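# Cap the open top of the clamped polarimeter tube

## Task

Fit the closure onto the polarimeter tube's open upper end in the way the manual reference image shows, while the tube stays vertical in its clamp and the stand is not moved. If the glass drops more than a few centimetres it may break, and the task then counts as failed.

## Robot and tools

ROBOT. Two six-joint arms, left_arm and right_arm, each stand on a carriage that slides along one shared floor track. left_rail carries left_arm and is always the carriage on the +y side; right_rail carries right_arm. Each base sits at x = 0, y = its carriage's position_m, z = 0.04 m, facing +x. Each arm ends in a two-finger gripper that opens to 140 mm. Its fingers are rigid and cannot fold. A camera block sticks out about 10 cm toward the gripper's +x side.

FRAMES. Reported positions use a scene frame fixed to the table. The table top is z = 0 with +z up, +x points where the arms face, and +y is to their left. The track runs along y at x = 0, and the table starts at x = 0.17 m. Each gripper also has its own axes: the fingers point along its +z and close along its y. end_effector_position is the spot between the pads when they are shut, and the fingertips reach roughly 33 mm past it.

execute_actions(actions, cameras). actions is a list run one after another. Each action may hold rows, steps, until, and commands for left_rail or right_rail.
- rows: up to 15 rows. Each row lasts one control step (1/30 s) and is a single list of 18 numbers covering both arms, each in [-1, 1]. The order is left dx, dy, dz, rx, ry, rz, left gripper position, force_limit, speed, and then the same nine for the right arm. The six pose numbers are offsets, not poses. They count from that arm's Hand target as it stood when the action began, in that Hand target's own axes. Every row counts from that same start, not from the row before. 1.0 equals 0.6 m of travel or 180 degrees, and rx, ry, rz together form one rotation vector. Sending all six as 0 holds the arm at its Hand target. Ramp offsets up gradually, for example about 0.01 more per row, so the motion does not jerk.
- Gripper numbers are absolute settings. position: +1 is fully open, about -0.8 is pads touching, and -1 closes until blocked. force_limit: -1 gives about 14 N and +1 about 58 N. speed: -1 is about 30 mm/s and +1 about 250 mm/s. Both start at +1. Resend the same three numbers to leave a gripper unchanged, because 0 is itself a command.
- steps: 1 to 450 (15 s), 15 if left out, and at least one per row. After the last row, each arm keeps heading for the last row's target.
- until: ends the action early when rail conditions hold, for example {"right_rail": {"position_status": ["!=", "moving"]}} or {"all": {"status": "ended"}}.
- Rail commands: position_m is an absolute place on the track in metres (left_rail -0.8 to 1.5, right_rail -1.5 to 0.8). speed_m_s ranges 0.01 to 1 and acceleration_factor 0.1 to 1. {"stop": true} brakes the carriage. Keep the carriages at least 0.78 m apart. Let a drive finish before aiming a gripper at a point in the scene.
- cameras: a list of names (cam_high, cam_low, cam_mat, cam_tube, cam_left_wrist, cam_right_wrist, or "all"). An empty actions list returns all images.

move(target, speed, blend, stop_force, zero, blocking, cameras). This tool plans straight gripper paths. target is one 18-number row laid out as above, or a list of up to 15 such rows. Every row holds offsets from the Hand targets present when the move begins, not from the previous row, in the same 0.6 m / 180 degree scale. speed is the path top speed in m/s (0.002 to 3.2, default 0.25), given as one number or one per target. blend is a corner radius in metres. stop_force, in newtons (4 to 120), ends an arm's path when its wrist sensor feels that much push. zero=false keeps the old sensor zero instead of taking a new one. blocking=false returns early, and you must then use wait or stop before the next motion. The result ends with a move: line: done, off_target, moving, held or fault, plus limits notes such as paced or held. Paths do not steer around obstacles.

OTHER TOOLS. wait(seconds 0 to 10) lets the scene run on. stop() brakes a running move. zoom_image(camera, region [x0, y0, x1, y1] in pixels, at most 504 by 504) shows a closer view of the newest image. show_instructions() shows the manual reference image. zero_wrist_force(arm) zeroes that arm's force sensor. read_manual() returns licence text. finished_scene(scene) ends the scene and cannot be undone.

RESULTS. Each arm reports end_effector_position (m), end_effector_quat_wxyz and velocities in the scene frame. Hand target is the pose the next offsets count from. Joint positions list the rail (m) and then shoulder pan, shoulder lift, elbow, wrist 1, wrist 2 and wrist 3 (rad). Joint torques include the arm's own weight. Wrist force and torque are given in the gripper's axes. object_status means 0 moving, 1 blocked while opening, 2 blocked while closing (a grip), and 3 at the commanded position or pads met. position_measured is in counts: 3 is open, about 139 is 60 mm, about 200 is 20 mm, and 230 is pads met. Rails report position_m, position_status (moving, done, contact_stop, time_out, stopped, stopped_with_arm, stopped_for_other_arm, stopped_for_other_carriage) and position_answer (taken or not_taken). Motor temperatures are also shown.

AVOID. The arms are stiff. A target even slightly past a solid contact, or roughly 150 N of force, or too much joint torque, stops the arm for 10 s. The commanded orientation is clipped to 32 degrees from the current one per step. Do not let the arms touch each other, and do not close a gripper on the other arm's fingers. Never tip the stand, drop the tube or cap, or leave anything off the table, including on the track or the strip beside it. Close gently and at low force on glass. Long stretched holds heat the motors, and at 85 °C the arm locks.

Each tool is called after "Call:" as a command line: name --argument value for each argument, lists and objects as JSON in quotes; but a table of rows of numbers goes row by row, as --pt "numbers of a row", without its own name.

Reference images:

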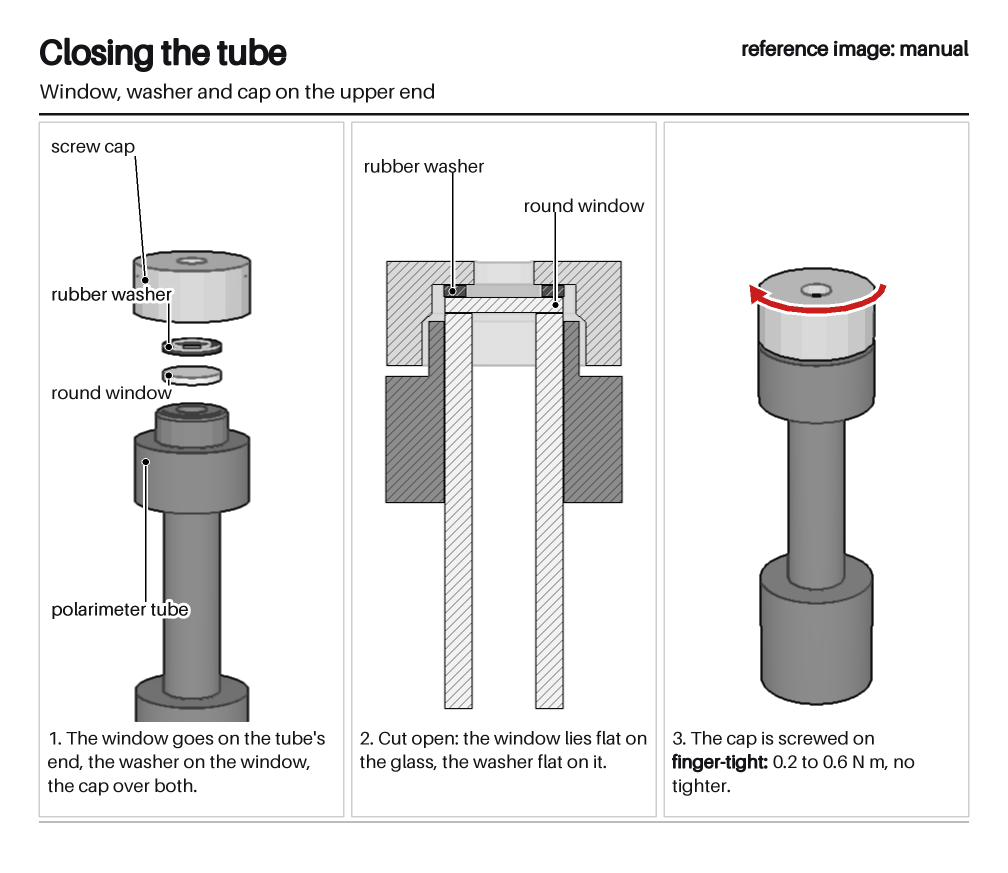

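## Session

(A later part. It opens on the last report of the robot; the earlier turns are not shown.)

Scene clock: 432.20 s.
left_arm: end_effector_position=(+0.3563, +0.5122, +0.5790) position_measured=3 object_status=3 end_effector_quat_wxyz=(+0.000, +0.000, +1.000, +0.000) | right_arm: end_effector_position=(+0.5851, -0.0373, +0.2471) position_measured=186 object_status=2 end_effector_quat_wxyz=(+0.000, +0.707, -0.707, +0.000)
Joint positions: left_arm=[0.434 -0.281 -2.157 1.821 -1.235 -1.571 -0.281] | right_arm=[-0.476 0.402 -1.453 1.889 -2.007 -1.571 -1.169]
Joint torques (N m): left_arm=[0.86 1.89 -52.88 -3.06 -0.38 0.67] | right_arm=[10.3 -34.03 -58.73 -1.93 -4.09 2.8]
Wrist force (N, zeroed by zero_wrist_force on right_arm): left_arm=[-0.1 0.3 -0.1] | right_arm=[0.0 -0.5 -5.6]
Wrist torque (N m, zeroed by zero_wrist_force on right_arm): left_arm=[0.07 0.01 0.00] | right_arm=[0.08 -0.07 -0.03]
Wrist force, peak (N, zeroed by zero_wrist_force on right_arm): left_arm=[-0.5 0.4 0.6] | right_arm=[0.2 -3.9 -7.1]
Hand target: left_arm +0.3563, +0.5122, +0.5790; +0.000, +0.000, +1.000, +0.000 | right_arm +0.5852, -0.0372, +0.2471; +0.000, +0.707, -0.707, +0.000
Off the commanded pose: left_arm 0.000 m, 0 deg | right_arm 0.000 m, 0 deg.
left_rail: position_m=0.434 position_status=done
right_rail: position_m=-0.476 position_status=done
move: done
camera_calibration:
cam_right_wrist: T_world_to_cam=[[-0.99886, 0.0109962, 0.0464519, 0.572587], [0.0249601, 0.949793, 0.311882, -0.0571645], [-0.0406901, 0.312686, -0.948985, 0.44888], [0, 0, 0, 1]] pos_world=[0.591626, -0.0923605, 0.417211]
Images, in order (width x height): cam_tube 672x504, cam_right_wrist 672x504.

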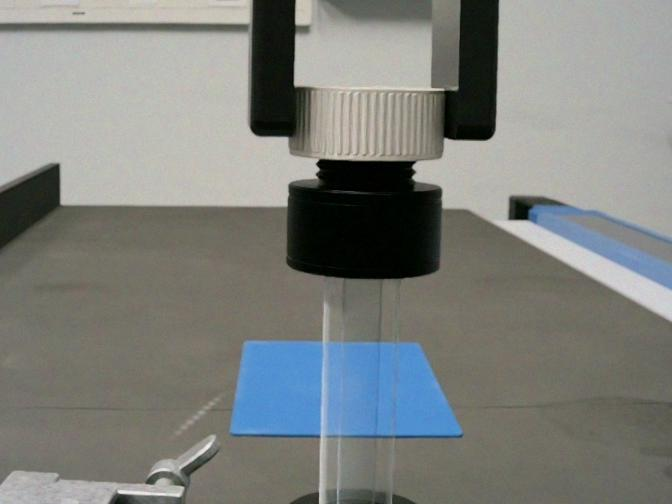

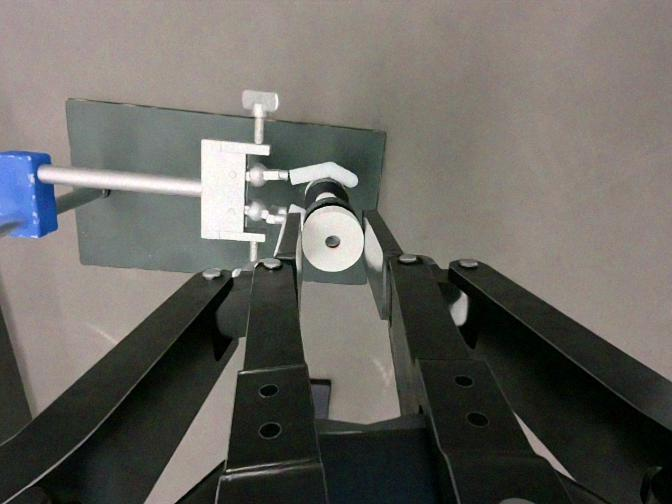

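Call:
zoom_image --camera "cam_tube" --region '[280, 130, 370, 200]'

Call:
zoom_image --camera "cam_tube" --region '[365, 130, 455, 200]'

Scaled by 5.600 from the camera's 672x504 image, which has a finer 960x720 frame.

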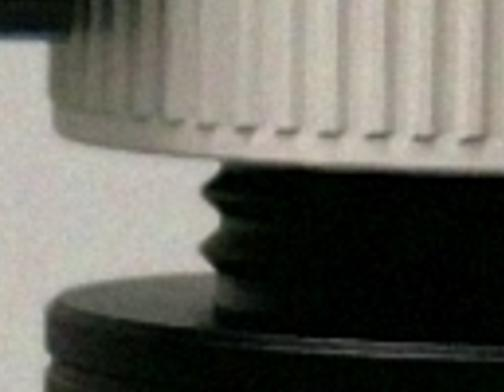

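Scaled by 5.600 from the camera's 672x504 image, which has a finer 960x720 frame.

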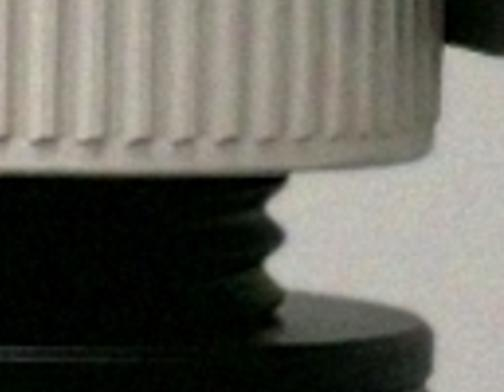

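Call:
move --pt "0 0 0 0 0 0 1 1 1 0 0 0.0006 0 0 0.5 -1 -1 -1" --pt "0 0 0 0 0 0 1 1 1 0 0 0.0014 0 0 0.98 -1 -1 -1" --speed 0.5 --blend '[0.01,0]' --cameras '["cam_tube","cam_right_wrist"]'

Call:
zoom_image --camera "cam_tube" --region '[280, 80, 450, 200]'

Scene clock: 458.83 s.
left_arm: end_effector_position=(+0.3563, +0.5122, +0.5790) position_measured=3 object_status=3 end_effector_quat_wxyz=(+0.000, +0.000, +1.000, +0.000) | right_arm: end_effector_position=(+0.5851, -0.0373, +0.2463) position_measured=186 object_status=2 end_effector_quat_wxyz=(+0.000, +0.684, +0.729, +0.000)
Joint positions: left_arm=[0.434 -0.281 -2.157 1.821 -1.235 -1.571 -0.281] | right_arm=[-0.476 0.402 -1.452 1.89 -2.009 -1.571 1.91]
Joint torques (N m): left_arm=[2.04 2.31 -53.12 -3.17 -0.26 0.72] | right_arm=[9.32 -34.33 -59.54 -1.9 -3.85 2.63]
Wrist force (N, zeroed by zero_wrist_force on right_arm): left_arm=[0.0 -0.3 -0.1] | right_arm=[-0.7 0.2 -3.5]
Wrist torque (N m, zeroed by zero_wrist_force on right_arm): left_arm=[-0.07 0.01 0.00] | right_arm=[-0.08 0.01 -0.02]
Wrist force, peak (N, zeroed by zero_wrist_force on right_arm): left_arm=[-0.6 0.3 0.4] | right_arm=[-0.4 -0.9 -5.9]
Hand target: left_arm +0.3563, +0.5122, +0.5790; +0.000, +0.000, +1.000, +0.000 | right_arm +0.5852, -0.0372, +0.2463; +0.000, +0.685, +0.729, +0.000
Off the commanded pose: left_arm 0.000 m, 0 deg | right_arm 0.000 m, 0 deg.
left_rail: position_m=0.434 position_status=done
right_rail: position_m=-0.476 position_status=done
move: done
camera_calibration:
cam_right_wrist: T_world_to_cam=[[0.997561, 0.0517577, 0.0468339, -0.594166], [0.0346309, -0.949539, 0.31173, -0.133282], [0.0606051, -0.309348, -0.949016, 0.36568], [0, 0, 0, 1]] pos_world=[0.57517, 0.0173185, 0.416411]
Images, in order (width x height): cam_tube 672x504, cam_right_wrist 672x504.

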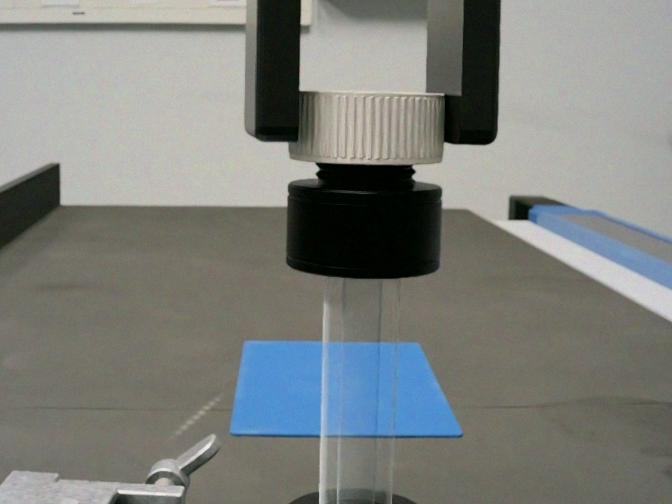

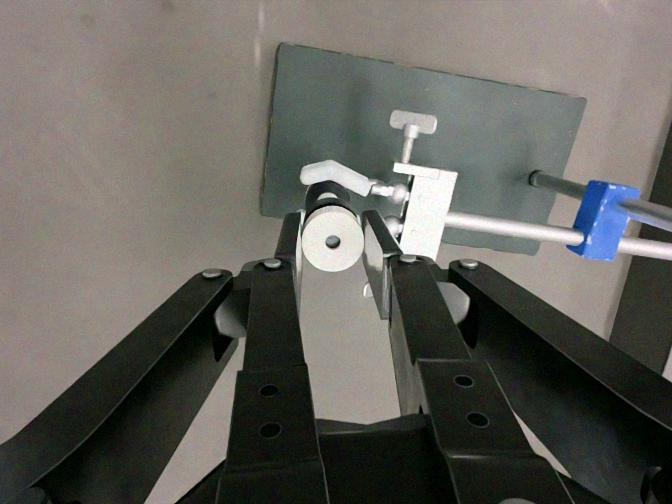

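Scaled by 2.965 from the camera's 672x504 image, which has a finer 960x720 frame.

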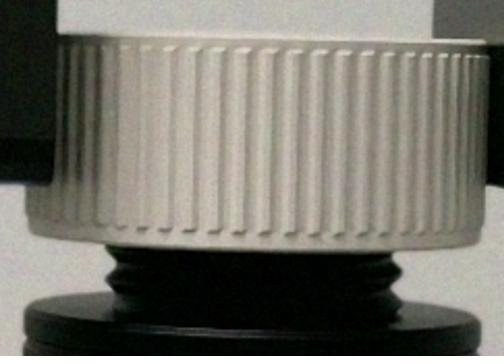

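Call:
move --pt "0 0 0 0 0 0 1 1 1 0 0 0.00083 0 0 0.6667 -1 -1 -1" --pt "0 0 0 0 0 0 1 1 1 0 0 0.00162 0 0 -0.7 -1 -1 -1" --speed 0.7 --blend '[0.01,0]' --cameras '["cam_tube"]'

Call:
zoom_image --camera "cam_tube" --region '[280, 80, 450, 200]'

Scene clock: 476.53 s.
left_arm: end_effector_position=(+0.3563, +0.5122, +0.5790) position_measured=3 object_status=3 end_effector_quat_wxyz=(+0.000, +0.000, +1.000, +0.000) | right_arm: end_effector_position=(+0.5852, -0.0373, +0.2453) position_measured=186 object_status=2 end_effector_quat_wxyz=(+0.000, -0.339, +0.941, +0.000)
Joint positions: left_arm=[0.434 -0.281 -2.157 1.821 -1.235 -1.571 -0.281] | right_arm=[-0.476 0.402 -1.452 1.891 -2.011 -1.571 5.994]
Joint torques (N m): left_arm=[-0.34 2.9 -53.19 -3.14 -0.2 0.66] | right_arm=[9.67 -37.01 -61.54 -2.09 -3.75 3.17]
Wrist force (N, zeroed by zero_wrist_force on right_arm): left_arm=[0.5 0.1 -0.3] | right_arm=[-0.5 -0.6 -0.9]
Wrist torque (N m, zeroed by zero_wrist_force on right_arm): left_arm=[0.04 -0.10 0.00] | right_arm=[-0.09 0.03 -0.02]
Wrist force, peak (N, zeroed by zero_wrist_force on right_arm): left_arm=[0.4 0.1 0.7] | right_arm=[-1.1 2.6 -5.1]
Hand target: left_arm +0.3563, +0.5122, +0.5790; +0.000, +0.000, +1.000, +0.000 | right_arm +0.5852, -0.0372, +0.2453; +0.000, -0.339, +0.941, +0.000
Off the commanded pose: left_arm 0.000 m, 0 deg | right_arm 0.000 m, 0 deg.
left_rail: position_m=0.434 position_status=done
right_rail: position_m=-0.476 position_status=done
move: done
Images, in order (width x height): cam_tube 672x504.

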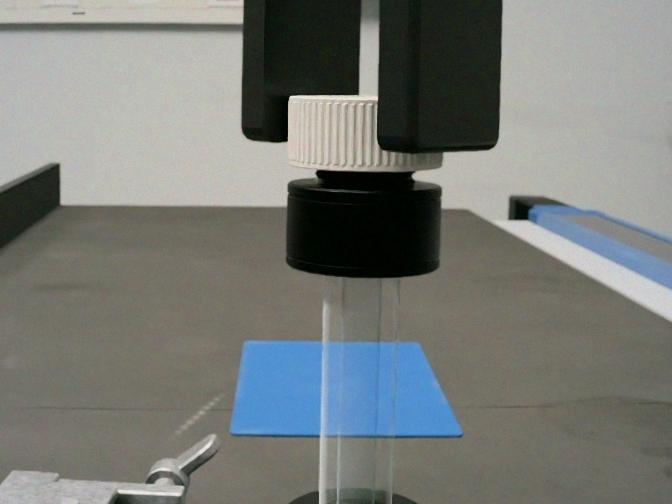

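Scaled by 2.965 from the camera's 672x504 image, which has a finer 960x720 frame.

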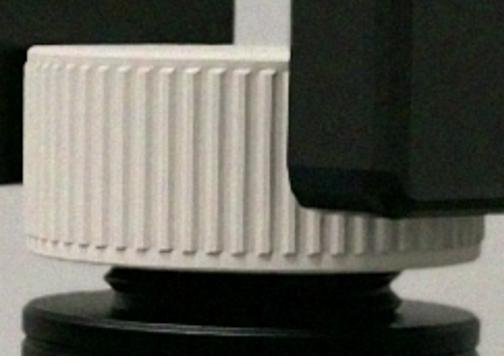

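Call:
execute_actions --actions '[{"rows":[[0,0,0,0,0,0,1,1,1,0,0,0,0,0,0,-0.3256,-1,-1]],"steps":20}]'

Call:
move --pt "0 0 0 0 0 0 1 1 1 0 0 0 0 0 -0.8 -0.3256 -1 -1" --pt "0 0 0 0 0 0 1 1 1 0 0 0 0 0 0.4 -0.3256 -1 -1" --pt "0 0 0 0 0 0 1 1 1 0 0 0 0 0 -0.4 -0.3256 -1 -1" --pt "0 0 0 0 0 0 1 1 1 0 0 0 0 0 -0.6667 -0.3256 -1 -1" --speed 0.9 --blend '[0.01,0.01,0.01,0]' --cameras '["cam_tube","cam_right_wrist"]'

Call:
zoom_image --camera "cam_tube" --region '[280, 80, 450, 200]'

Call:
zoom_image --camera "cam_right_wrist" --region '[270, 190, 390, 290]'

Scene clock: 490.67 s.
left_arm: end_effector_position=(+0.3563, +0.5122, +0.5790) position_measured=3 object_status=3 end_effector_quat_wxyz=(+0.000, +0.000, +1.000, +0.000) | right_arm: end_effector_position=(+0.5851, -0.0372, +0.2453) position_measured=170 object_status=3 end_effector_quat_wxyz=(+0.000, -0.339, +0.941, +0.000)
Joint positions: left_arm=[0.434 -0.281 -2.157 1.821 -1.235 -1.571 -0.281] | right_arm=[-0.476 0.402 -1.452 1.891 -2.011 -1.571 5.994]
Joint torques (N m): left_arm=[-1.25 1.57 -53.08 -3.1 -0.25 0.65] | right_arm=[7.68 -39.88 -61.49 -3.33 -3.98 2.84]
Wrist force (N, zeroed by zero_wrist_force on right_arm): left_arm=[-0.2 0.2 0.2] | right_arm=[-0.5 -0.3 0.1]
Wrist torque (N m, zeroed by zero_wrist_force on right_arm): left_arm=[0.04 0.04 0.00] | right_arm=[-0.07 0.12 -0.02]
Wrist force, peak (N, zeroed by zero_wrist_force on right_arm): left_arm=[-0.4 -0.4 0.5] | right_arm=[-0.9 -0.8 -0.7]
Hand target: left_arm +0.3563, +0.5122, +0.5790; +0.000, +0.000, +1.000, +0.000 | right_arm +0.5852, -0.0372, +0.2453; +0.000, -0.339, +0.941, +0.000
Off the commanded pose: left_arm 0.000 m, 0 deg | right_arm 0.000 m, 0 deg.
left_rail: position_m=0.434 position_status=done
right_rail: position_m=-0.476 position_status=done

Scene clock: 496.43 s.
left_arm: end_effector_position=(+0.3563, +0.5122, +0.5790) position_measured=3 object_status=3 end_effector_quat_wxyz=(+0.000, +0.000, +1.000, +0.000) | right_arm: end_effector_position=(+0.5851, -0.0373, +0.2452) position_measured=170 object_status=3 end_effector_quat_wxyz=(+0.000, +0.984, -0.177, +0.000)
Joint positions: left_arm=[0.434 -0.281 -2.157 1.821 -1.235 -1.571 -0.281] | right_arm=[-0.476 0.402 -1.452 1.891 -2.011 -1.571 -2.383]
Joint torques (N m): left_arm=[0.83 -1.63 -53.27 -2.82 -0.15 0.94] | right_arm=[-9.52 -64.92 -61.42 -2.5 3.72 -2.56]
Wrist force (N, zeroed by zero_wrist_force on right_arm): left_arm=[0.1 -0.1 -0.2] | right_arm=[0.1 -0.3 -0.2]
Wrist torque (N m, zeroed by zero_wrist_force on right_arm): left_arm=[-0.01 -0.02 0.00] | right_arm=[-0.05 -0.02 0.31]
Wrist force, peak (N, zeroed by zero_wrist_force on right_arm): left_arm=[-0.1 0.2 0.7] | right_arm=[0.7 -0.3 -0.4]
Hand target: left_arm +0.3563, +0.5122, +0.5790; +0.000, +0.000, +1.000, +0.000 | right_arm +0.5852, -0.0372, +0.2453; +0.000, +0.984, -0.177, +0.000
Off the commanded pose: left_arm 0.000 m, 0 deg | right_arm 0.000 m, 0 deg.
left_rail: position_m=0.434 position_status=done
right_rail: position_m=-0.476 position_status=done
move: done
camera_calibration:
cam_right_wrist: T_world_to_cam=[[-0.35897, -0.932181, 0.0466742, 0.163039], [-0.881369, 0.35501, 0.3117, 0.451614], [-0.307131, 0.0707539, -0.949033, 0.593961], [0, 0, 0, 1]] pos_world=[0.638989, -0.0503707, 0.415311]
Images, in order (width x height): cam_tube 672x504, cam_right_wrist 672x504.

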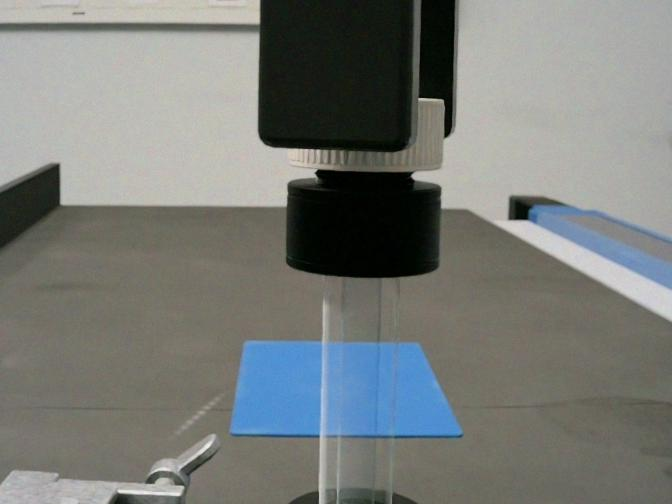

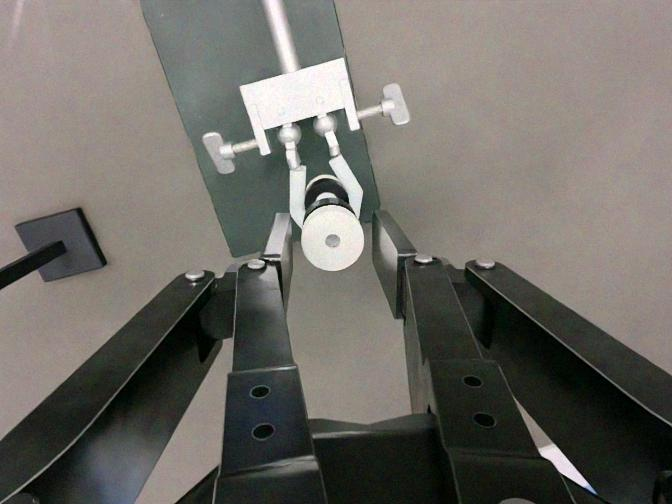

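Scaled by 2.965 from the camera's 672x504 image, which has a finer 960x720 frame.

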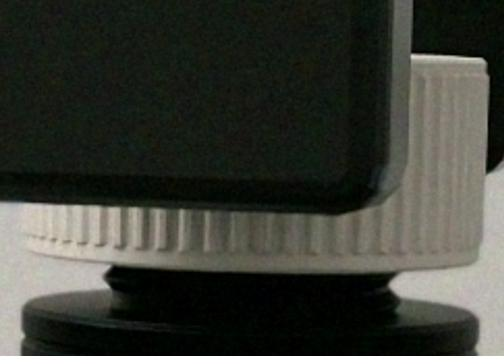

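Scaled by 4.200 from the camera's 672x504 image, which has a finer 960x720 frame.

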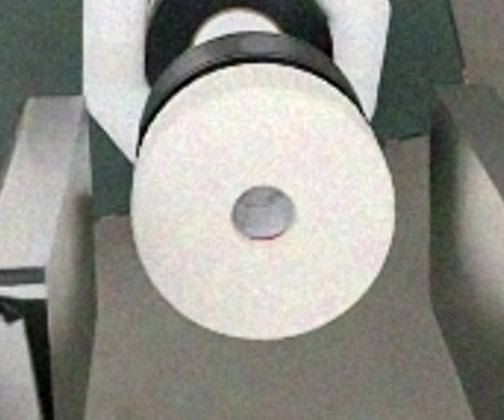

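Call:
execute_actions --actions '[{"rows":[[0,0,0,0,0,0,1,1,1,0,0,0,0,0,0,-1,-1,-1]],"steps":45}]'

Call:
move --pt "0 0 0 0 0 0 1 1 1 0 0 0.00097 0 0 0.5556 -1 -1 -1" --pt "0 0 0 0 0 0 1 1 1 0 0 0.00194 0 0 -0.8889 -1 -1 -1" --speed 0.7 --blend '[0.01,0]' --cameras '["cam_tube"]'

Call:
zoom_image --camera "cam_tube" --region '[280, 80, 450, 200]'

Scene clock: 507.90 s.
left_arm: end_effector_position=(+0.3563, +0.5122, +0.5790) position_measured=3 object_status=3 end_effector_quat_wxyz=(+0.000, +0.000, +1.000, +0.000) | right_arm: end_effector_position=(+0.5852, -0.0372, +0.2453) position_measured=186 object_status=2 end_effector_quat_wxyz=(+0.000, +0.984, -0.177, +0.000)
Joint positions: left_arm=[0.434 -0.281 -2.157 1.821 -1.235 -1.571 -0.281] | right_arm=[-0.476 0.402 -1.452 1.891 -2.011 -1.571 -2.383]
Joint torques (N m): left_arm=[-0.22 3.1 -53.64 -3.17 0.07 0.85] | right_arm=[-10.43 -62.43 -58.8 -2.4 3.63 -1.9]
Wrist force (N, zeroed by zero_wrist_force on right_arm): left_arm=[0.0 0.2 0.0] | right_arm=[0.0 -0.3 -0.4]
Wrist torque (N m, zeroed by zero_wrist_force on right_arm): left_arm=[0.04 0.00 0.00] | right_arm=[-0.04 -0.01 0.30]
Wrist force, peak (N, zeroed by zero_wrist_force on right_arm): left_arm=[0.2 -0.6 0.7] | right_arm=[-0.3 -0.5 -0.9]
Hand target: left_arm +0.3563, +0.5122, +0.5790; +0.000, +0.000, +1.000, +0.000 | right_arm +0.5852, -0.0372, +0.2453; +0.000, +0.984, -0.177, +0.000
Off the commanded pose: left_arm 0.000 m, 0 deg | right_arm 0.000 m, 0 deg.
left_rail: position_m=0.434 position_status=done
right_rail: position_m=-0.476 position_status=done

Scene clock: 511.40 s.
left_arm: end_effector_position=(+0.3563, +0.5122, +0.5790) position_measured=3 object_status=3 end_effector_quat_wxyz=(+0.000, +0.000, +1.000, +0.000) | right_arm: end_effector_position=(+0.5852, -0.0373, +0.2441) position_measured=186 object_status=2 end_effector_quat_wxyz=(+0.000, +0.345, +0.939, +0.000)
Joint positions: left_arm=[0.434 -0.281 -2.157 1.821 -1.235 -1.571 -0.281] | right_arm=[-0.476 0.402 -1.451 1.892 -2.013 -1.571 1.107]
Joint torques (N m): left_arm=[1.02 2.65 -53.27 -2.95 -0.11 0.6] | right_arm=[6.66 -35.78 -60.4 -2.2 -4.04 2.6]
Wrist force (N, zeroed by zero_wrist_force on right_arm): left_arm=[-0.1 0.1 0.5] | right_arm=[-0.6 0.1 -2.0]
Wrist torque (N m, zeroed by zero_wrist_force on right_arm): left_arm=[0.02 0.02 0.01] | right_arm=[-0.18 0.00 -0.02]
Wrist force, peak (N, zeroed by zero_wrist_force on right_arm): left_arm=[0.1 0.1 0.8] | right_arm=[-1.7 -1.1 -4.2]
Hand target: left_arm +0.3563, +0.5122, +0.5790; +0.000, +0.000, +1.000, +0.000 | right_arm +0.5852, -0.0372, +0.2441; +0.000, +0.345, +0.939, +0.000
Off the commanded pose: left_arm 0.000 m, 0 deg | right_arm 0.000 m, 0 deg.
left_rail: position_m=0.434 position_status=done
right_rail: position_m=-0.476 position_status=done
move: done
Images, in order (width x height): cam_tube 672x504.

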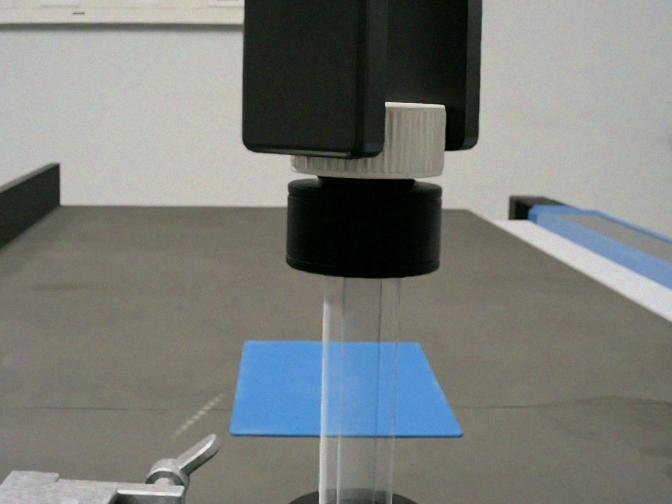

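Scaled by 2.965 from the camera's 672x504 image, which has a finer 960x720 frame.

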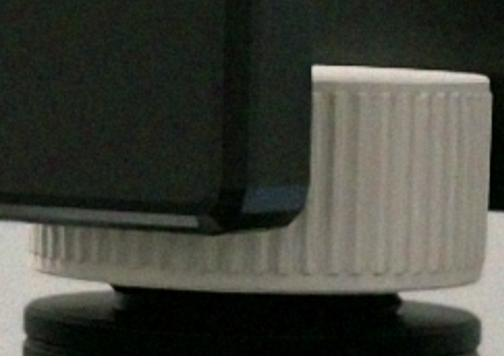

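Call:
move --target '[0,0,0,0,0,0,1,1,1,0,0,0.0009,0,0,0.5,-1,-1,-1]' --speed 0.5 --cameras '["cam_tube"]'

Call:
zoom_image --camera "cam_tube" --region '[280, 80, 450, 200]'

Scene clock: 517.90 s.
left_arm: end_effector_position=(+0.3563, +0.5122, +0.5790) position_measured=3 object_status=3 end_effector_quat_wxyz=(+0.000, +0.000, +1.000, +0.000) | right_arm: end_effector_position=(+0.5851, -0.0373, +0.2436) position_measured=186 object_status=2 end_effector_quat_wxyz=(+0.000, +0.908, +0.420, +0.000)
Joint positions: left_arm=[0.434 -0.281 -2.157 1.821 -1.235 -1.571 -0.281] | right_arm=[-0.476 0.402 -1.45 1.893 -2.014 -1.571 2.678]
Joint torques (N m): left_arm=[0.66 1.35 -53.53 -2.87 0 0.81] | right_arm=[9.47 -34.49 -60.54 -2.52 -4.03 2.66]
Wrist force (N, zeroed by zero_wrist_force on right_arm): left_arm=[-0.5 -0.3 0.3] | right_arm=[-0.2 0.4 -1.7]
Wrist torque (N m, zeroed by zero_wrist_force on right_arm): left_arm=[-0.07 0.10 0.00] | right_arm=[-0.16 -0.05 -0.01]
Wrist force, peak (N, zeroed by zero_wrist_force on right_arm): left_arm=[-0.1 0.7 0.6] | right_arm=[-0.4 2.0 -3.5]
Hand target: left_arm +0.3563, +0.5122, +0.5790; +0.000, +0.000, +1.000, +0.000 | right_arm +0.5852, -0.0372, +0.2436; +0.000, +0.908, +0.420, +0.000
Off the commanded pose: left_arm 0.000 m, 0 deg | right_arm 0.000 m, 0 deg.
left_rail: position_m=0.434 position_status=done
right_rail: position_m=-0.476 position_status=done
move: done
Images, in order (width x height): cam_tube 672x504.

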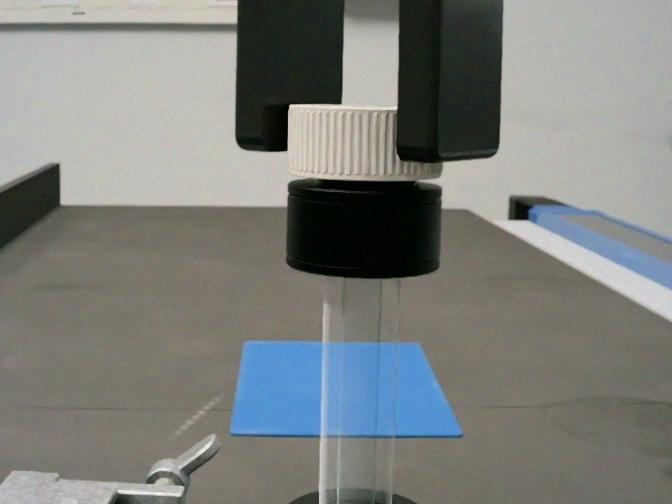

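Scaled by 2.965 from the camera's 672x504 image, which has a finer 960x720 frame.

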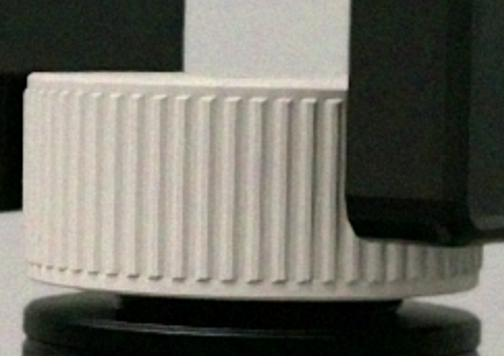

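Call:
move --target '[0,0,0,0,0,0,1,1,1,0,0,0.00045,0,0,0.25,-1,-1,-1]' --speed 0.5

Call:
move --target '[0,0,0,0,0,0,1,1,1,0,0,0.00045,0,0,0.25,-1,-1,-1]' --speed 0.5 --cameras '["cam_tube"]'

Call:
zoom_image --camera "cam_tube" --region '[280, 80, 450, 200]'

Scene clock: 523.00 s.
left_arm: end_effector_position=(+0.3563, +0.5122, +0.5790) position_measured=3 object_status=3 end_effector_quat_wxyz=(+0.000, +0.000, +1.000, +0.000) | right_arm: end_effector_position=(+0.5852, -0.0373, +0.2433) position_measured=186 object_status=2 end_effector_quat_wxyz=(+0.000, +0.999, +0.040, +0.000)
Joint positions: left_arm=[0.434 -0.281 -2.157 1.821 -1.235 -1.571 -0.281] | right_arm=[-0.476 0.402 -1.45 1.893 -2.014 -1.571 3.463]
Joint torques (N m): left_arm=[-0.08 0.94 -53.91 -2.87 0.02 1.02] | right_arm=[5.9 -38.27 -60.97 -2.72 -4.23 3.01]
Wrist force (N, zeroed by zero_wrist_force on right_arm): left_arm=[0.0 0.2 0.1] | right_arm=[0.3 0.5 -2.1]
Wrist torque (N m, zeroed by zero_wrist_force on right_arm): left_arm=[0.05 0.00 0.00] | right_arm=[-0.02 -0.11 -0.01]
Wrist force, peak (N, zeroed by zero_wrist_force on right_arm): left_arm=[-0.3 0.6 0.4] | right_arm=[-0.1 1.6 -3.7]
Hand target: left_arm +0.3563, +0.5122, +0.5790; +0.000, +0.000, +1.000, +0.000 | right_arm +0.5852, -0.0372, +0.2433; +0.000, +0.999, +0.040, +0.000
Off the commanded pose: left_arm 0.000 m, 0 deg | right_arm 0.000 m, 0 deg.
left_rail: position_m=0.434 position_status=done
right_rail: position_m=-0.476 position_status=done
move: done

Scene clock: 524.70 s.
left_arm: end_effector_position=(+0.3563, +0.5122, +0.5790) position_measured=3 object_status=3 end_effector_quat_wxyz=(+0.000, +0.000, +1.000, +0.000) | right_arm: end_effector_position=(+0.5852, -0.0373, +0.2430) position_measured=186 object_status=2 end_effector_quat_wxyz=(+0.000, +0.939, -0.345, +0.000)
Joint positions: left_arm=[0.434 -0.281 -2.157 1.821 -1.235 -1.571 -0.281] | right_arm=[-0.476 0.402 -1.45 1.894 -2.015 -1.571 4.249]
Joint torques (N m): left_arm=[0.12 1.33 -53.96 -3.07 -0.32 0.86] | right_arm=[8.45 -35.29 -60.5 -2.11 -3.89 2.39]
Wrist force (N, zeroed by zero_wrist_force on right_arm): left_arm=[-0.2 0.2 0.7] | right_arm=[-0.1 -0.1 -2.5]
Wrist torque (N m, zeroed by zero_wrist_force on right_arm): left_arm=[0.04 0.05 0.00] | right_arm=[-0.04 -0.06 -0.01]
Wrist force, peak (N, zeroed by zero_wrist_force on right_arm): left_arm=[-0.2 0.2 0.7] | right_arm=[-0.7 -0.4 -3.7]
Hand target: left_arm +0.3563, +0.5122, +0.5790; +0.000, +0.000, +1.000, +0.000 | right_arm +0.5852, -0.0372, +0.2430; +0.000, +0.939, -0.345, +0.000
Off the commanded pose: left_arm 0.000 m, 0 deg | right_arm 0.000 m, 0 deg.
left_rail: position_m=0.434 position_status=done
right_rail: position_m=-0.476 position_status=done
move: done
Images, in order (width x height): cam_tube 672x504.

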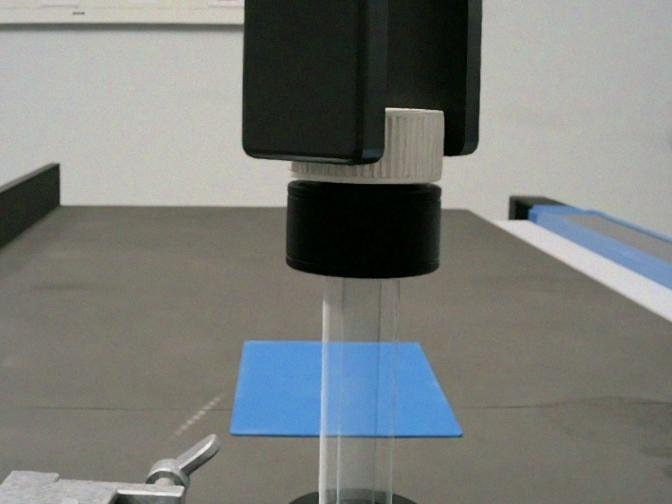

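Scaled by 2.965 from the camera's 672x504 image, which has a finer 960x720 frame.

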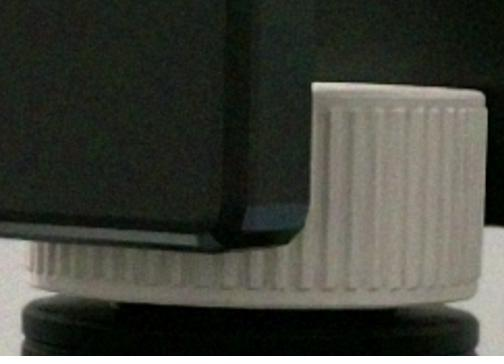

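Call:
move --target '[0,0,0,0,0,0,1,1,1,0,0,0.00029,0,0,0.1667,-1,-1,-1]' --speed 0.4

Call:
move --target '[0,0,0,0,0,0,1,1,1,0,0,0.00029,0,0,0.1667,-1,-1,-1]' --speed 0.4 --cameras '["cam_tube"]'

Call:
zoom_image --camera "cam_tube" --region '[280, 80, 450, 200]'

Scene clock: 529.63 s.
left_arm: end_effector_position=(+0.3563, +0.5122, +0.5790) position_measured=3 object_status=3 end_effector_quat_wxyz=(+0.000, +0.000, +1.000, +0.000) | right_arm: end_effector_position=(+0.5851, -0.0373, +0.2429) position_measured=186 object_status=2 end_effector_quat_wxyz=(+0.000, +0.817, -0.576, +0.000)
Joint positions: left_arm=[0.434 -0.281 -2.157 1.821 -1.235 -1.571 -0.281] | right_arm=[-0.476 0.402 -1.45 1.894 -2.015 -1.571 4.772]
Joint torques (N m): left_arm=[-0.84 1.86 -53.86 -3.07 -0.32 1.04] | right_arm=[9.1 -33.62 -58.73 -1.88 -3.94 2.64]
Wrist force (N, zeroed by zero_wrist_force on right_arm): left_arm=[-0.1 -0.5 0.0] | right_arm=[-0.3 0.1 -5.4]
Wrist torque (N m, zeroed by zero_wrist_force on right_arm): left_arm=[-0.12 0.02 0.00] | right_arm=[-0.05 -0.01 -0.03]
Wrist force, peak (N, zeroed by zero_wrist_force on right_arm): left_arm=[-0.1 0.2 0.9] | right_arm=[-0.9 -0.6 -6.2]
Hand target: left_arm +0.3563, +0.5122, +0.5790; +0.000, +0.000, +1.000, +0.000 | right_arm +0.5852, -0.0372, +0.2429; +0.000, +0.817, -0.576, +0.000
Off the commanded pose: left_arm 0.000 m, 0 deg | right_arm 0.000 m, 0 deg.
left_rail: position_m=0.434 position_status=done
right_rail: position_m=-0.476 position_status=done
move: done

Scene clock: 531.13 s.
left_arm: end_effector_position=(+0.3563, +0.5122, +0.5790) position_measured=3 object_status=3 end_effector_quat_wxyz=(+0.000, +0.000, +1.000, +0.000) | right_arm: end_effector_position=(+0.5851, -0.0373, +0.2427) position_measured=186 object_status=2 end_effector_quat_wxyz=(+0.000, -0.640, +0.768, +0.000)
Joint positions: left_arm=[0.434 -0.281 -2.157 1.821 -1.235 -1.571 -0.281] | right_arm=[-0.476 0.402 -1.45 1.894 -2.015 -1.571 5.296]
Joint torques (N m): left_arm=[-0.06 2.2 -53.67 -3.07 -0.33 1.12] | right_arm=[6.95 -33.49 -56.5 -1.61 -4.49 2.77]
Wrist force (N, zeroed by zero_wrist_force on right_arm): left_arm=[0.2 0.0 0.0] | right_arm=[-1.1 0.0 -6.9]
Wrist torque (N m, zeroed by zero_wrist_force on right_arm): left_arm=[0.00 -0.05 0.01] | right_arm=[-0.08 0.01 -0.11]
Wrist force, peak (N, zeroed by zero_wrist_force on right_arm): left_arm=[0.0 0.4 0.5] | right_arm=[-1.2 -0.4 -8.0]
Hand target: left_arm +0.3563, +0.5122, +0.5790; +0.000, +0.000, +1.000, +0.000 | right_arm +0.5852, -0.0372, +0.2427; +0.000, -0.640, +0.768, +0.000
Off the commanded pose: left_arm 0.000 m, 0 deg | right_arm 0.000 m, 0 deg.
left_rail: position_m=0.434 position_status=done
right_rail: position_m=-0.476 position_status=done
move: done
Images, in order (width x height): cam_tube 672x504.

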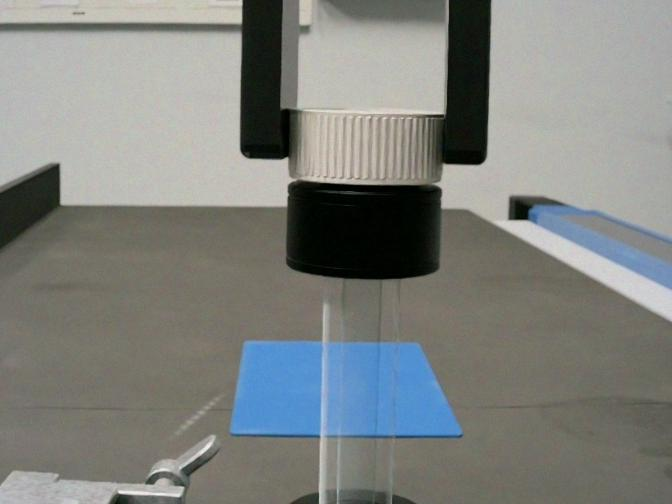

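Scaled by 2.965 from the camera's 672x504 image, which has a finer 960x720 frame.

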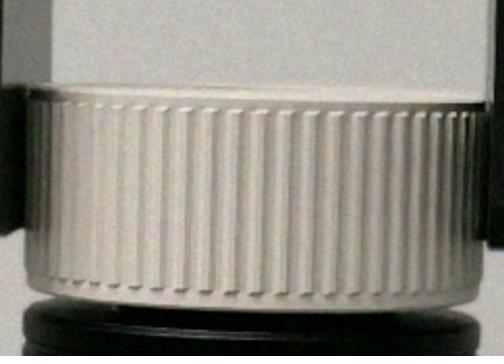

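Call:
move --target '[0,0,0,0,0,0,1,1,1,0,0,0,0,0,0.0833,-1,-1,-1]' --speed 0.2

Call:
move --target '[0,0,0,0,0,0,1,1,1,0,0,0,0,0,0.0556,-1,-1,-1]' --speed 0.2

Scene clock: 536.67 s.
left_arm: end_effector_position=(+0.3563, +0.5122, +0.5790) position_measured=3 object_status=3 end_effector_quat_wxyz=(+0.000, +0.000, +1.000, +0.000) | right_arm: end_effector_position=(+0.5851, -0.0373, +0.2427) position_measured=186 object_status=2 end_effector_quat_wxyz=(+0.000, -0.534, +0.845, +0.000)
Joint positions: left_arm=[0.434 -0.281 -2.157 1.821 -1.235 -1.571 -0.281] | right_arm=[-0.476 0.402 -1.45 1.894 -2.015 -1.571 5.558]
Joint torques (N m): left_arm=[-0.3 1.82 -52.91 -3.05 -0.3 0.83] | right_arm=[8.58 -44.85 -36.78 -3.87 -4.23 3.1]
Wrist force (N, zeroed by zero_wrist_force on right_arm): left_arm=[0.1 -0.1 0.4] | right_arm=[-1.1 0.3 -5.2]
Wrist torque (N m, zeroed by zero_wrist_force on right_arm): left_arm=[-0.03 -0.03 0.00] | right_arm=[-0.01 0.02 -0.26]
Wrist force, peak (N, zeroed by zero_wrist_force on right_arm): left_arm=[0.8 -0.1 0.3] | right_arm=[-1.2 0.4 -7.6]
Hand target: left_arm +0.3563, +0.5122, +0.5790; +0.000, +0.000, +1.000, +0.000 | right_arm +0.5852, -0.0372, +0.2427; +0.000, -0.534, +0.845, +0.000
Off the commanded pose: left_arm 0.000 m, 0 deg | right_arm 0.000 m, 0 deg.
left_rail: position_m=0.434 position_status=done
right_rail: position_m=-0.476 position_status=done
move: done

Scene clock: 537.80 s.
left_arm: end_effector_position=(+0.3563, +0.5122, +0.5790) position_measured=3 object_status=3 end_effector_quat_wxyz=(+0.000, +0.000, +1.000, +0.000) | right_arm: end_effector_position=(+0.5851, -0.0373, +0.2427) position_measured=186 object_status=2 end_effector_quat_wxyz=(+0.000, -0.459, +0.889, +0.000)
Joint positions: left_arm=[0.434 -0.281 -2.157 1.821 -1.235 -1.571 -0.281] | right_arm=[-0.476 0.402 -1.45 1.894 -2.015 -1.571 5.732]
Joint torques (N m): left_arm=[-0.46 1.02 -54.37 -2.92 -0.25 0.85] | right_arm=[10.99 -39.27 -56.09 -5.09 -3.79 3.24]
Wrist force (N, zeroed by zero_wrist_force on right_arm): left_arm=[0.2 0.0 0.2] | right_arm=[-0.9 -0.8 -0.9]
Wrist torque (N m, zeroed by zero_wrist_force on right_arm): left_arm=[0.00 -0.04 0.00] | right_arm=[-0.03 0.09 -0.18]
Wrist force, peak (N, zeroed by zero_wrist_force on right_arm): left_arm=[0.4 0.2 0.4] | right_arm=[-1.2 -0.4 -5.7]
Hand target: left_arm +0.3563, +0.5122, +0.5790; +0.000, +0.000, +1.000, +0.000 | right_arm +0.5852, -0.0372, +0.2427; +0.000, -0.459, +0.889, +0.000
Off the commanded pose: left_arm 0.000 m, 0 deg | right_arm 0.000 m, 0 deg.
left_rail: position_m=0.434 position_status=done
right_rail: position_m=-0.476 position_status=done
move: done

Call:
execute_actions --actions '[{"rows":[[0,0,0,0,0,0,1,1,1,0,0,0,0,0,0,-0.98,-0.02,-1]],"steps":40}]'

Call:
move --target '[0,0,0,0,0,0,1,1,1,0,0,0,0,0,0.0278,-0.98,-0.02,-1]' --speed 0.1

Call:
move --target '[0,0,0,0,0,0,1,1,1,0,0,0,0,0,0.0278,-0.98,-0.02,-1]' --speed 0.1 --cameras '["cam_tube"]'

Scene clock: 545.27 s.
left_arm: end_effector_position=(+0.3563, +0.5122, +0.5790) position_measured=3 object_status=3 end_effector_quat_wxyz=(+0.000, +0.000, +1.000, +0.000) | right_arm: end_effector_position=(+0.5852, -0.0372, +0.2427) position_measured=187 object_status=2 end_effector_quat_wxyz=(+0.000, -0.459, +0.889, +0.000)
Joint positions: left_arm=[0.434 -0.281 -2.157 1.821 -1.235 -1.571 -0.281] | right_arm=[-0.476 0.402 -1.45 1.894 -2.015 -1.571 5.733]
Joint torques (N m): left_arm=[1.98 1.37 -53.65 -2.8 -0.38 1.08] | right_arm=[8.81 -38.11 -59.98 -4.54 -3.85 2.94]
Wrist force (N, zeroed by zero_wrist_force on right_arm): left_arm=[-0.2 -0.1 0.3] | right_arm=[-0.1 -0.6 -1.4]
Wrist torque (N m, zeroed by zero_wrist_force on right_arm): left_arm=[-0.02 0.03 0.00] | right_arm=[-0.03 0.04 -0.16]
Wrist force, peak (N, zeroed by zero_wrist_force on right_arm): left_arm=[0.2 -0.7 0.5] | right_arm=[0.0 -1.7 -0.6]
Hand target: left_arm +0.3563, +0.5122, +0.5790; +0.000, +0.000, +1.000, +0.000 | right_arm +0.5852, -0.0372, +0.2427; +0.000, -0.459, +0.889, +0.000
Off the commanded pose: left_arm 0.000 m, 0 deg | right_arm 0.000 m, 0 deg.
left_rail: position_m=0.434 position_status=done
right_rail: position_m=-0.476 position_status=done

Scene clock: 546.30 s.
left_arm: end_effector_position=(+0.3563, +0.5122, +0.5790) position_measured=3 object_status=3 end_effector_quat_wxyz=(+0.000, +0.000, +1.000, +0.000) | right_arm: end_effector_position=(+0.5852, -0.0373, +0.2427) position_measured=187 object_status=2 end_effector_quat_wxyz=(+0.000, -0.419, +0.908, +0.000)
Joint positions: left_arm=[0.434 -0.281 -2.157 1.821 -1.235 -1.571 -0.281] | right_arm=[-0.476 0.402 -1.45 1.894 -2.015 -1.571 5.82]
Joint torques (N m): left_arm=[0.85 1.84 -53.73 -3.01 0.09 0.82] | right_arm=[3.26 -42.35 -53.79 -4.96 1.71 2.81]
Wrist force (N, zeroed by zero_wrist_force on right_arm): left_arm=[0.1 0.4 0.1] | right_arm=[-0.6 -0.7 -1.2]
Wrist torque (N m, zeroed by zero_wrist_force on right_arm): left_arm=[0.10 -0.04 -0.01] | right_arm=[-0.11 0.06 -0.30]
Wrist force, peak (N, zeroed by zero_wrist_force on right_arm): left_arm=[0.3 0.6 0.4] | right_arm=[-0.5 -0.4 -1.7]
Hand target: left_arm +0.3563, +0.5122, +0.5790; +0.000, +0.000, +1.000, +0.000 | right_arm +0.5852, -0.0372, +0.2427; +0.000, -0.419, +0.908, +0.000
Off the commanded pose: left_arm 0.000 m, 0 deg | right_arm 0.000 m, 0 deg.
left_rail: position_m=0.434 position_status=done
right_rail: position_m=-0.476 position_status=done
move: done

Scene clock: 547.33 s.
left_arm: end_effector_position=(+0.3563, +0.5122, +0.5790) position_measured=3 object_status=3 end_effector_quat_wxyz=(+0.000, +0.000, +1.000, +0.000) | right_arm: end_effector_position=(+0.5852, -0.0372, +0.2427) position_measured=187 object_status=2 end_effector_quat_wxyz=(+0.000, -0.379, +0.925, +0.000)
Joint positions: left_arm=[0.434 -0.281 -2.157 1.821 -1.235 -1.571 -0.281] | right_arm=[-0.476 0.402 -1.45 1.894 -2.015 -1.571 5.907]
Joint torques (N m): left_arm=[1.42 1.04 -54.17 -3.19 -0.24 0.93] | right_arm=[4.45 -48.74 -47.11 -4.4 -2.48 2.44]
Wrist force (N, zeroed by zero_wrist_force on right_arm): left_arm=[0.1 0.4 0.1] | right_arm=[-0.7 -0.7 0.1]
Wrist torque (N m, zeroed by zero_wrist_force on right_arm): left_arm=[0.10 -0.02 0.00] | right_arm=[-0.10 0.08 -0.35]
Wrist force, peak (N, zeroed by zero_wrist_force on right_arm): left_arm=[-0.1 -0.2 0.8] | right_arm=[-0.5 -0.8 -0.8]
Hand target: left_arm +0.3563, +0.5122, +0.5790; +0.000, +0.000, +1.000, +0.000 | right_arm +0.5852, -0.0372, +0.2427; +0.000, -0.379, +0.925, +0.000
Off the commanded pose: left_arm 0.000 m, 0 deg | right_arm 0.000 m, 0 deg.
left_rail: position_m=0.434 position_status=done
right_rail: position_m=-0.476 position_status=done
move: done
Images, in order (width x height): cam_tube 672x504.

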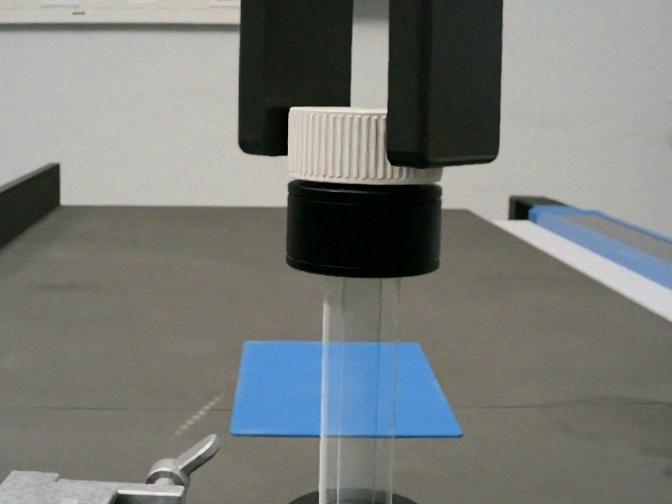

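Call:
move --target '[0,0,0,0,0,0,1,1,1,0,0,0,0,0,0.0222,-0.98,-0.02,-1]' --speed 0.1

Scene clock: 556.00 s.
left_arm: end_effector_position=(+0.3563, +0.5122, +0.5790) position_measured=3 object_status=3 end_effector_quat_wxyz=(+0.000, +0.000, +1.000, +0.000) | right_arm: end_effector_position=(+0.5852, -0.0373, +0.2427) position_measured=187 object_status=2 end_effector_quat_wxyz=(+0.000, -0.347, +0.938, +0.000)
Joint positions: left_arm=[0.434 -0.281 -2.157 1.821 -1.235 -1.571 -0.281] | right_arm=[-0.476 0.402 -1.45 1.894 -2.015 -1.571 5.977]
Joint torques (N m): left_arm=[-1.39 3.67 -53.66 -3.14 -0.09 0.75] | right_arm=[-4.35 -55.23 -39.09 -4.39 2.38 2.75]
Wrist force (N, zeroed by zero_wrist_force on right_arm): left_arm=[0.0 0.3 0.2] | right_arm=[-0.1 -0.8 -0.1]
Wrist torque (N m, zeroed by zero_wrist_force on right_arm): left_arm=[0.06 0.00 0.00] | right_arm=[-0.15 -0.01 -0.39]
Wrist force, peak (N, zeroed by zero_wrist_force on right_arm): left_arm=[0.7 -0.1 0.2] | right_arm=[-0.9 -0.3 -0.8]
Hand target: left_arm +0.3563, +0.5122, +0.5790; +0.000, +0.000, +1.000, +0.000 | right_arm +0.5852, -0.0372, +0.2427; +0.000, -0.347, +0.938, +0.000
Off the commanded pose: left_arm 0.000 m, 0 deg | right_arm 0.000 m, 0 deg.
left_rail: position_m=0.434 position_status=done
right_rail: position_m=-0.476 position_status=done
move: done


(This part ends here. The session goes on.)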